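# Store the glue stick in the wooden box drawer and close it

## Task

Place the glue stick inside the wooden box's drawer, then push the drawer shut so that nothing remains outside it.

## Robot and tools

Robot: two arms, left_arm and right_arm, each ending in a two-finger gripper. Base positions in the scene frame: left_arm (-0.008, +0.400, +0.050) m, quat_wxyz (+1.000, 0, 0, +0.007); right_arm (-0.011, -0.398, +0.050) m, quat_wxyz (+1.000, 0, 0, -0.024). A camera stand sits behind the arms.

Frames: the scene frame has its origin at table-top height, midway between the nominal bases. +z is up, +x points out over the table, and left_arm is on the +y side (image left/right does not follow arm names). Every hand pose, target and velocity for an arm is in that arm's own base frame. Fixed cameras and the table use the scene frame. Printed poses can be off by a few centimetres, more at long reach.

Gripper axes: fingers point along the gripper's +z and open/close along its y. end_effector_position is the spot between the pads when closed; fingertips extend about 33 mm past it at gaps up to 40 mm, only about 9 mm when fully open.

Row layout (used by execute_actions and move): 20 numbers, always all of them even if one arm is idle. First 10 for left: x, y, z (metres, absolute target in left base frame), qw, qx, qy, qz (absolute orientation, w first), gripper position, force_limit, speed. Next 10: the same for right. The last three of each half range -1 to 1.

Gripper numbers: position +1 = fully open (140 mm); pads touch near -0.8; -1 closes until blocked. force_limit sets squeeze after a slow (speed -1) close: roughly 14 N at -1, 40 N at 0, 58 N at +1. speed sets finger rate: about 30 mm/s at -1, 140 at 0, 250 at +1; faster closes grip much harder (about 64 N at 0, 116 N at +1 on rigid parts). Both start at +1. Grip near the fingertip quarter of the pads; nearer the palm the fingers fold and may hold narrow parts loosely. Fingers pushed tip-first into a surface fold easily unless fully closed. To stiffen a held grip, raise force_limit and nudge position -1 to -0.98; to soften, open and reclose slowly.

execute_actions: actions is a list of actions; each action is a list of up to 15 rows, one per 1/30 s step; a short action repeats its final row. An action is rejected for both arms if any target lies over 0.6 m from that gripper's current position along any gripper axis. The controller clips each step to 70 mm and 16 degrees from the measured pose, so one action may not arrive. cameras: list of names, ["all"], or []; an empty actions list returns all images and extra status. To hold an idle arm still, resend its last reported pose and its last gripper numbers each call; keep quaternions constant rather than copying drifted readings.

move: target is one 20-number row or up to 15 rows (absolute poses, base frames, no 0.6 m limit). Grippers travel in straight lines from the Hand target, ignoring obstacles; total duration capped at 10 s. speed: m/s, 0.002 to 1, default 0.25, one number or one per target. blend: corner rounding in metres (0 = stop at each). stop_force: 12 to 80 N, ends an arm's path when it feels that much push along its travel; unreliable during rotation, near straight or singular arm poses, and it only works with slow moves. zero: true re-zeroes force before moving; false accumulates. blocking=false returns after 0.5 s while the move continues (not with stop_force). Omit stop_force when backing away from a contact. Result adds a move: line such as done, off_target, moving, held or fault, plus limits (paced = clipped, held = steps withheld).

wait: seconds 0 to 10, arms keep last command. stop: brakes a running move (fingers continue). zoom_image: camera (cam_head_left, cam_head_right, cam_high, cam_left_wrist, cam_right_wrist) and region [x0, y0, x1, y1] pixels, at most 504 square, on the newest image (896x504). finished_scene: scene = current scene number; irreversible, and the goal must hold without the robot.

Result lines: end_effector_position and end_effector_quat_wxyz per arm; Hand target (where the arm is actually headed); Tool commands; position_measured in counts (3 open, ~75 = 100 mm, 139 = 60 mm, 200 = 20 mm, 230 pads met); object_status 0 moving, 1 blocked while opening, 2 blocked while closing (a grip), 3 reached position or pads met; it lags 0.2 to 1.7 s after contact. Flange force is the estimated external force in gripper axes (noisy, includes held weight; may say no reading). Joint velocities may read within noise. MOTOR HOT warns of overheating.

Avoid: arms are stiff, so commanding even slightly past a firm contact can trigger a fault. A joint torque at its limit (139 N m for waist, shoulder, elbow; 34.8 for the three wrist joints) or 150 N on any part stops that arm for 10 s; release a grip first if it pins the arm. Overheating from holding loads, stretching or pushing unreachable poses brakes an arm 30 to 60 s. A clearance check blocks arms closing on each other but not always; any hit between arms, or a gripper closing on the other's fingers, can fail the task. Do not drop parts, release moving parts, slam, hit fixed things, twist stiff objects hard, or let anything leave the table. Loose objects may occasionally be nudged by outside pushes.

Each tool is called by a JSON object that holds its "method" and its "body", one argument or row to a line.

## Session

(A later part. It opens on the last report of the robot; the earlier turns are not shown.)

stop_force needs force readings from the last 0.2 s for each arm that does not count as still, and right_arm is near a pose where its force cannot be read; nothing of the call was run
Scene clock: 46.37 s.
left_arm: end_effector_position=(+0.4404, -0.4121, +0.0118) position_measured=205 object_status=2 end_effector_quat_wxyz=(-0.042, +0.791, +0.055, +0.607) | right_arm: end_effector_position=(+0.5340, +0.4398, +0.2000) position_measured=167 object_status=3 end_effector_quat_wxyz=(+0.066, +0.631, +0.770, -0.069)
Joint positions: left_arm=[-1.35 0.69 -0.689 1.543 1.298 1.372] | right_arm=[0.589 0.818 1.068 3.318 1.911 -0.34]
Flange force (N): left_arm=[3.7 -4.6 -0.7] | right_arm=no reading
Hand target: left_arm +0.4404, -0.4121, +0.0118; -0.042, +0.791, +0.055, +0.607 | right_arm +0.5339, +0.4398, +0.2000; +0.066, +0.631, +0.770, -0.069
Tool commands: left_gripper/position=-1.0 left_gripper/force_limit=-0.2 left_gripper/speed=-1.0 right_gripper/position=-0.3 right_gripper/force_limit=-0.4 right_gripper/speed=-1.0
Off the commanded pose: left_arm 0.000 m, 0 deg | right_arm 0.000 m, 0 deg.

{"method": "move", "body": {
  "target": [
    [0.5500,-0.3967,0.0118,-0.0425,0.7915,0.0554,0.6073,-1,-0.2,-1,0.5339,0.4398,0.2,0.066,0.631,0.77,-0.069,-0.3,-0.4,-1],
    [0.5622,-0.3950,0.0118,-0.0425,0.7915,0.0554,0.6073,-1,-0.2,-1,0.5339,0.4398,0.2,0.066,0.631,0.77,-0.069,-0.3,-0.4,-1]
  ],
  "speed": [0.11,0.04],
  "blend": [0.005,0],
  "cameras": ["cam_left_wrist","cam_head_left","cam_high"]
}}

{"method": "zoom_image", "body": {
  "camera": "cam_high",
  "region": [350, 200, 530, 350]
}}

Scene clock: 49.37 s.
left_arm: end_effector_position=(+0.5622, -0.3950, +0.0118) position_measured=205 object_status=2 end_effector_quat_wxyz=(-0.042, +0.791, +0.055, +0.607) | right_arm: end_effector_position=(+0.5339, +0.4398, +0.2000) position_measured=167 object_status=3 end_effector_quat_wxyz=(+0.066, +0.631, +0.770, -0.069)
Joint positions: left_arm=[-1.02 0.723 -0.606 1.231 1.22 1.335] | right_arm=[0.589 0.818 1.07 3.318 1.912 -0.34]
Flange force (N): left_arm=[3.5 -6.9 -15.4] | right_arm=no reading
Hand target: left_arm +0.5622, -0.3950, +0.0118; -0.042, +0.791, +0.055, +0.607 | right_arm +0.5339, +0.4398, +0.2000; +0.066, +0.631, +0.770, -0.069
Off the commanded pose: left_arm 0.000 m, 0 deg | right_arm 0.000 m, 0 deg.
joint sent to its limit (right arm) — joint 4 (forearm roll), upper limit. The joint targets still meet the commanded pose.
move: done
Images, in order (width x height): cam_head_left 896x504, cam_high 896x504, cam_left_wrist 896x504.

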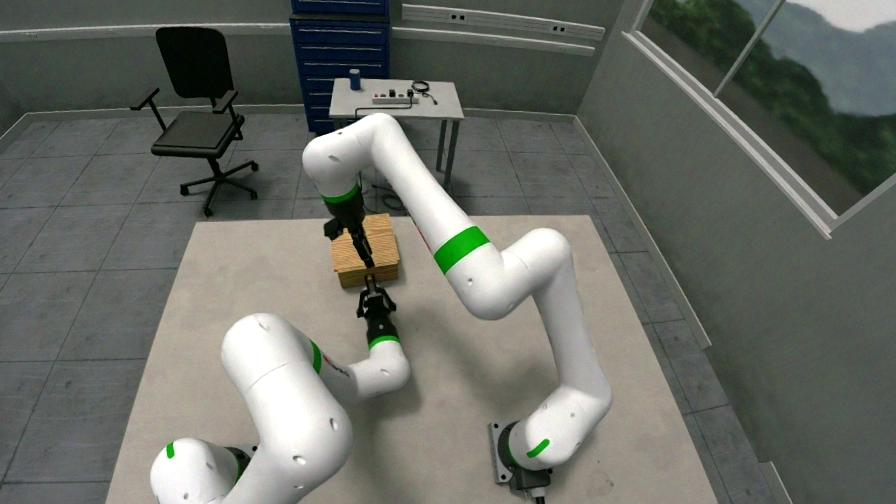

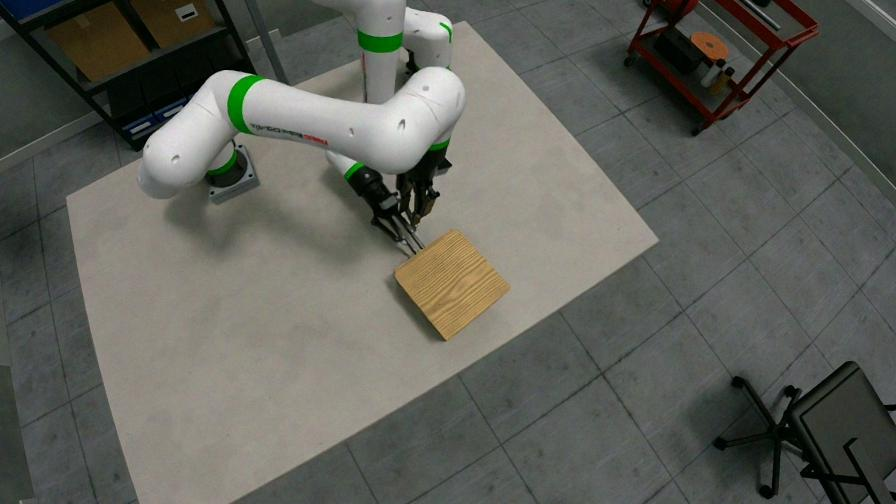

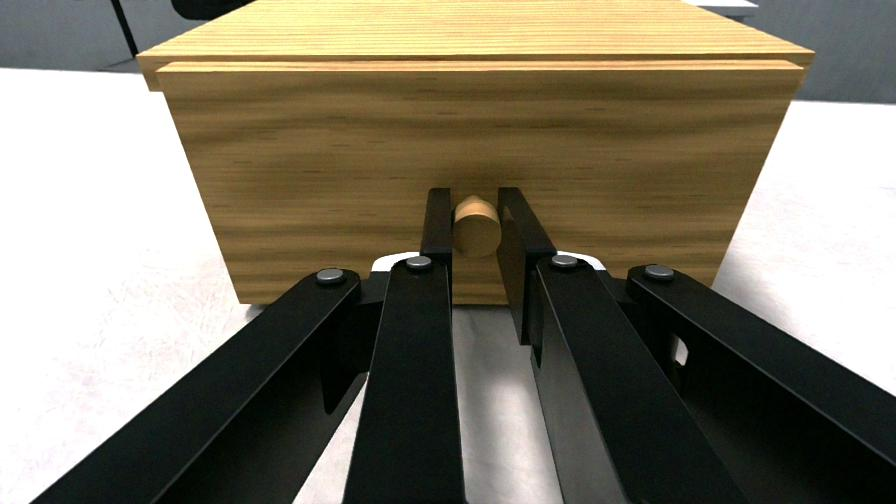

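Scaled by 2.800 from the camera's 896x504 image, which has a finer 1280x720 frame.

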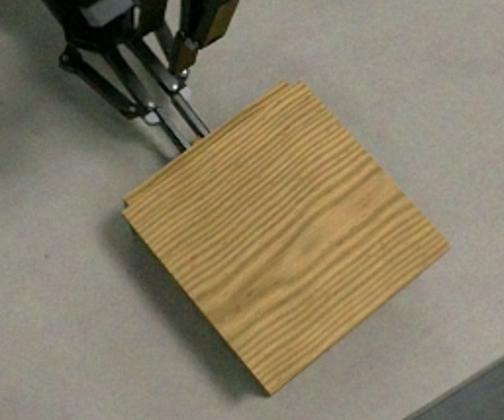

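{"method": "move", "body": {
  "target": [
    [0.5612,-0.3951,0.0118,-0.0425,0.7915,0.0554,0.6073,-0.3,-0.2,-1,0.5339,0.4398,0.2,0.066,0.631,0.77,-0.069,-0.3,-0.4,-1],
    [0.4857,-0.4058,0.0325,-0.0425,0.7915,0.0554,0.6073,-0.3,-0.2,-1,0.5339,0.4398,0.2,0.066,0.631,0.77,-0.069,-0.3,-0.4,-1]
  ],
  "speed": [0.03,0.2],
  "cameras": ["cam_left_wrist","cam_high"]
}}

{"method": "zoom_image", "body": {
  "camera": "cam_high",
  "region": [350, 200, 530, 350]
}}

Scene clock: 51.53 s.
left_arm: end_effector_position=(+0.4857, -0.4057, +0.0324) position_measured=167 object_status=3 end_effector_quat_wxyz=(-0.043, +0.791, +0.055, +0.607) | right_arm: end_effector_position=(+0.5339, +0.4398, +0.2000) position_measured=167 object_status=3 end_effector_quat_wxyz=(+0.066, +0.631, +0.770, -0.069)
Joint positions: left_arm=[-1.225 0.65 -0.68 1.434 1.268 1.323] | right_arm=[0.589 0.818 1.07 3.318 1.912 -0.34]
Flange force (N): left_arm=[4.5 -4.8 -2.8] | right_arm=no reading
Hand target: left_arm +0.4857, -0.4058, +0.0325; -0.042, +0.791, +0.055, +0.607 | right_arm +0.5339, +0.4398, +0.2000; +0.066, +0.631, +0.770, -0.069
Off the commanded pose: left_arm 0.000 m, 0 deg | right_arm 0.000 m, 0 deg.
joint sent to its limit (right arm) — joint 4 (forearm roll), upper limit. The joint targets still meet the commanded pose.
move: done
Images, in order (width x height): cam_high 896x504, cam_left_wrist 896x504.

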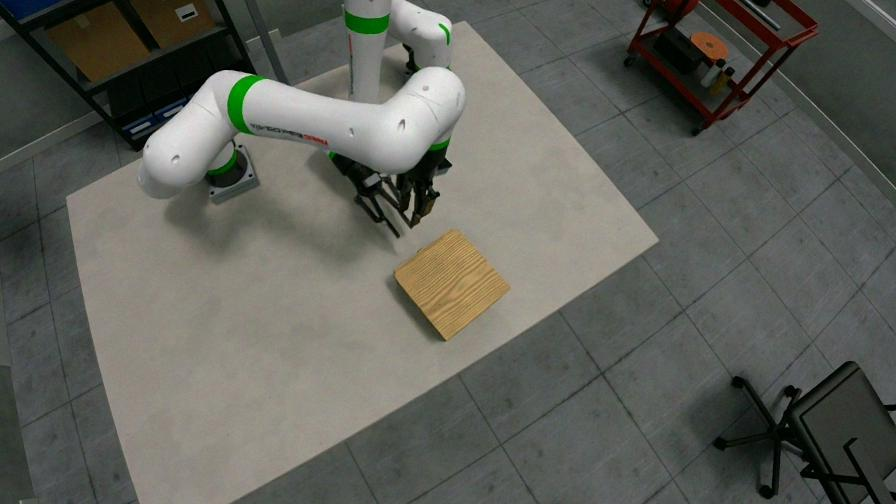

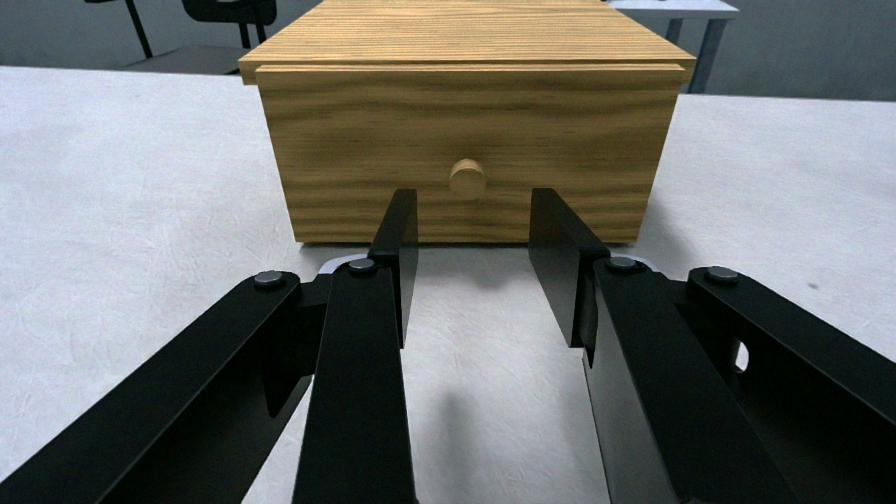

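Scaled by 2.800 from the camera's 896x504 image, which has a finer 1280x720 frame.

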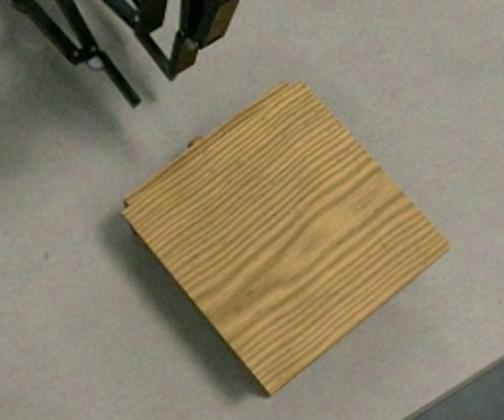

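{"method": "finished_scene", "body": {
  "scene": 1
}}

The scene is finished: the task was done.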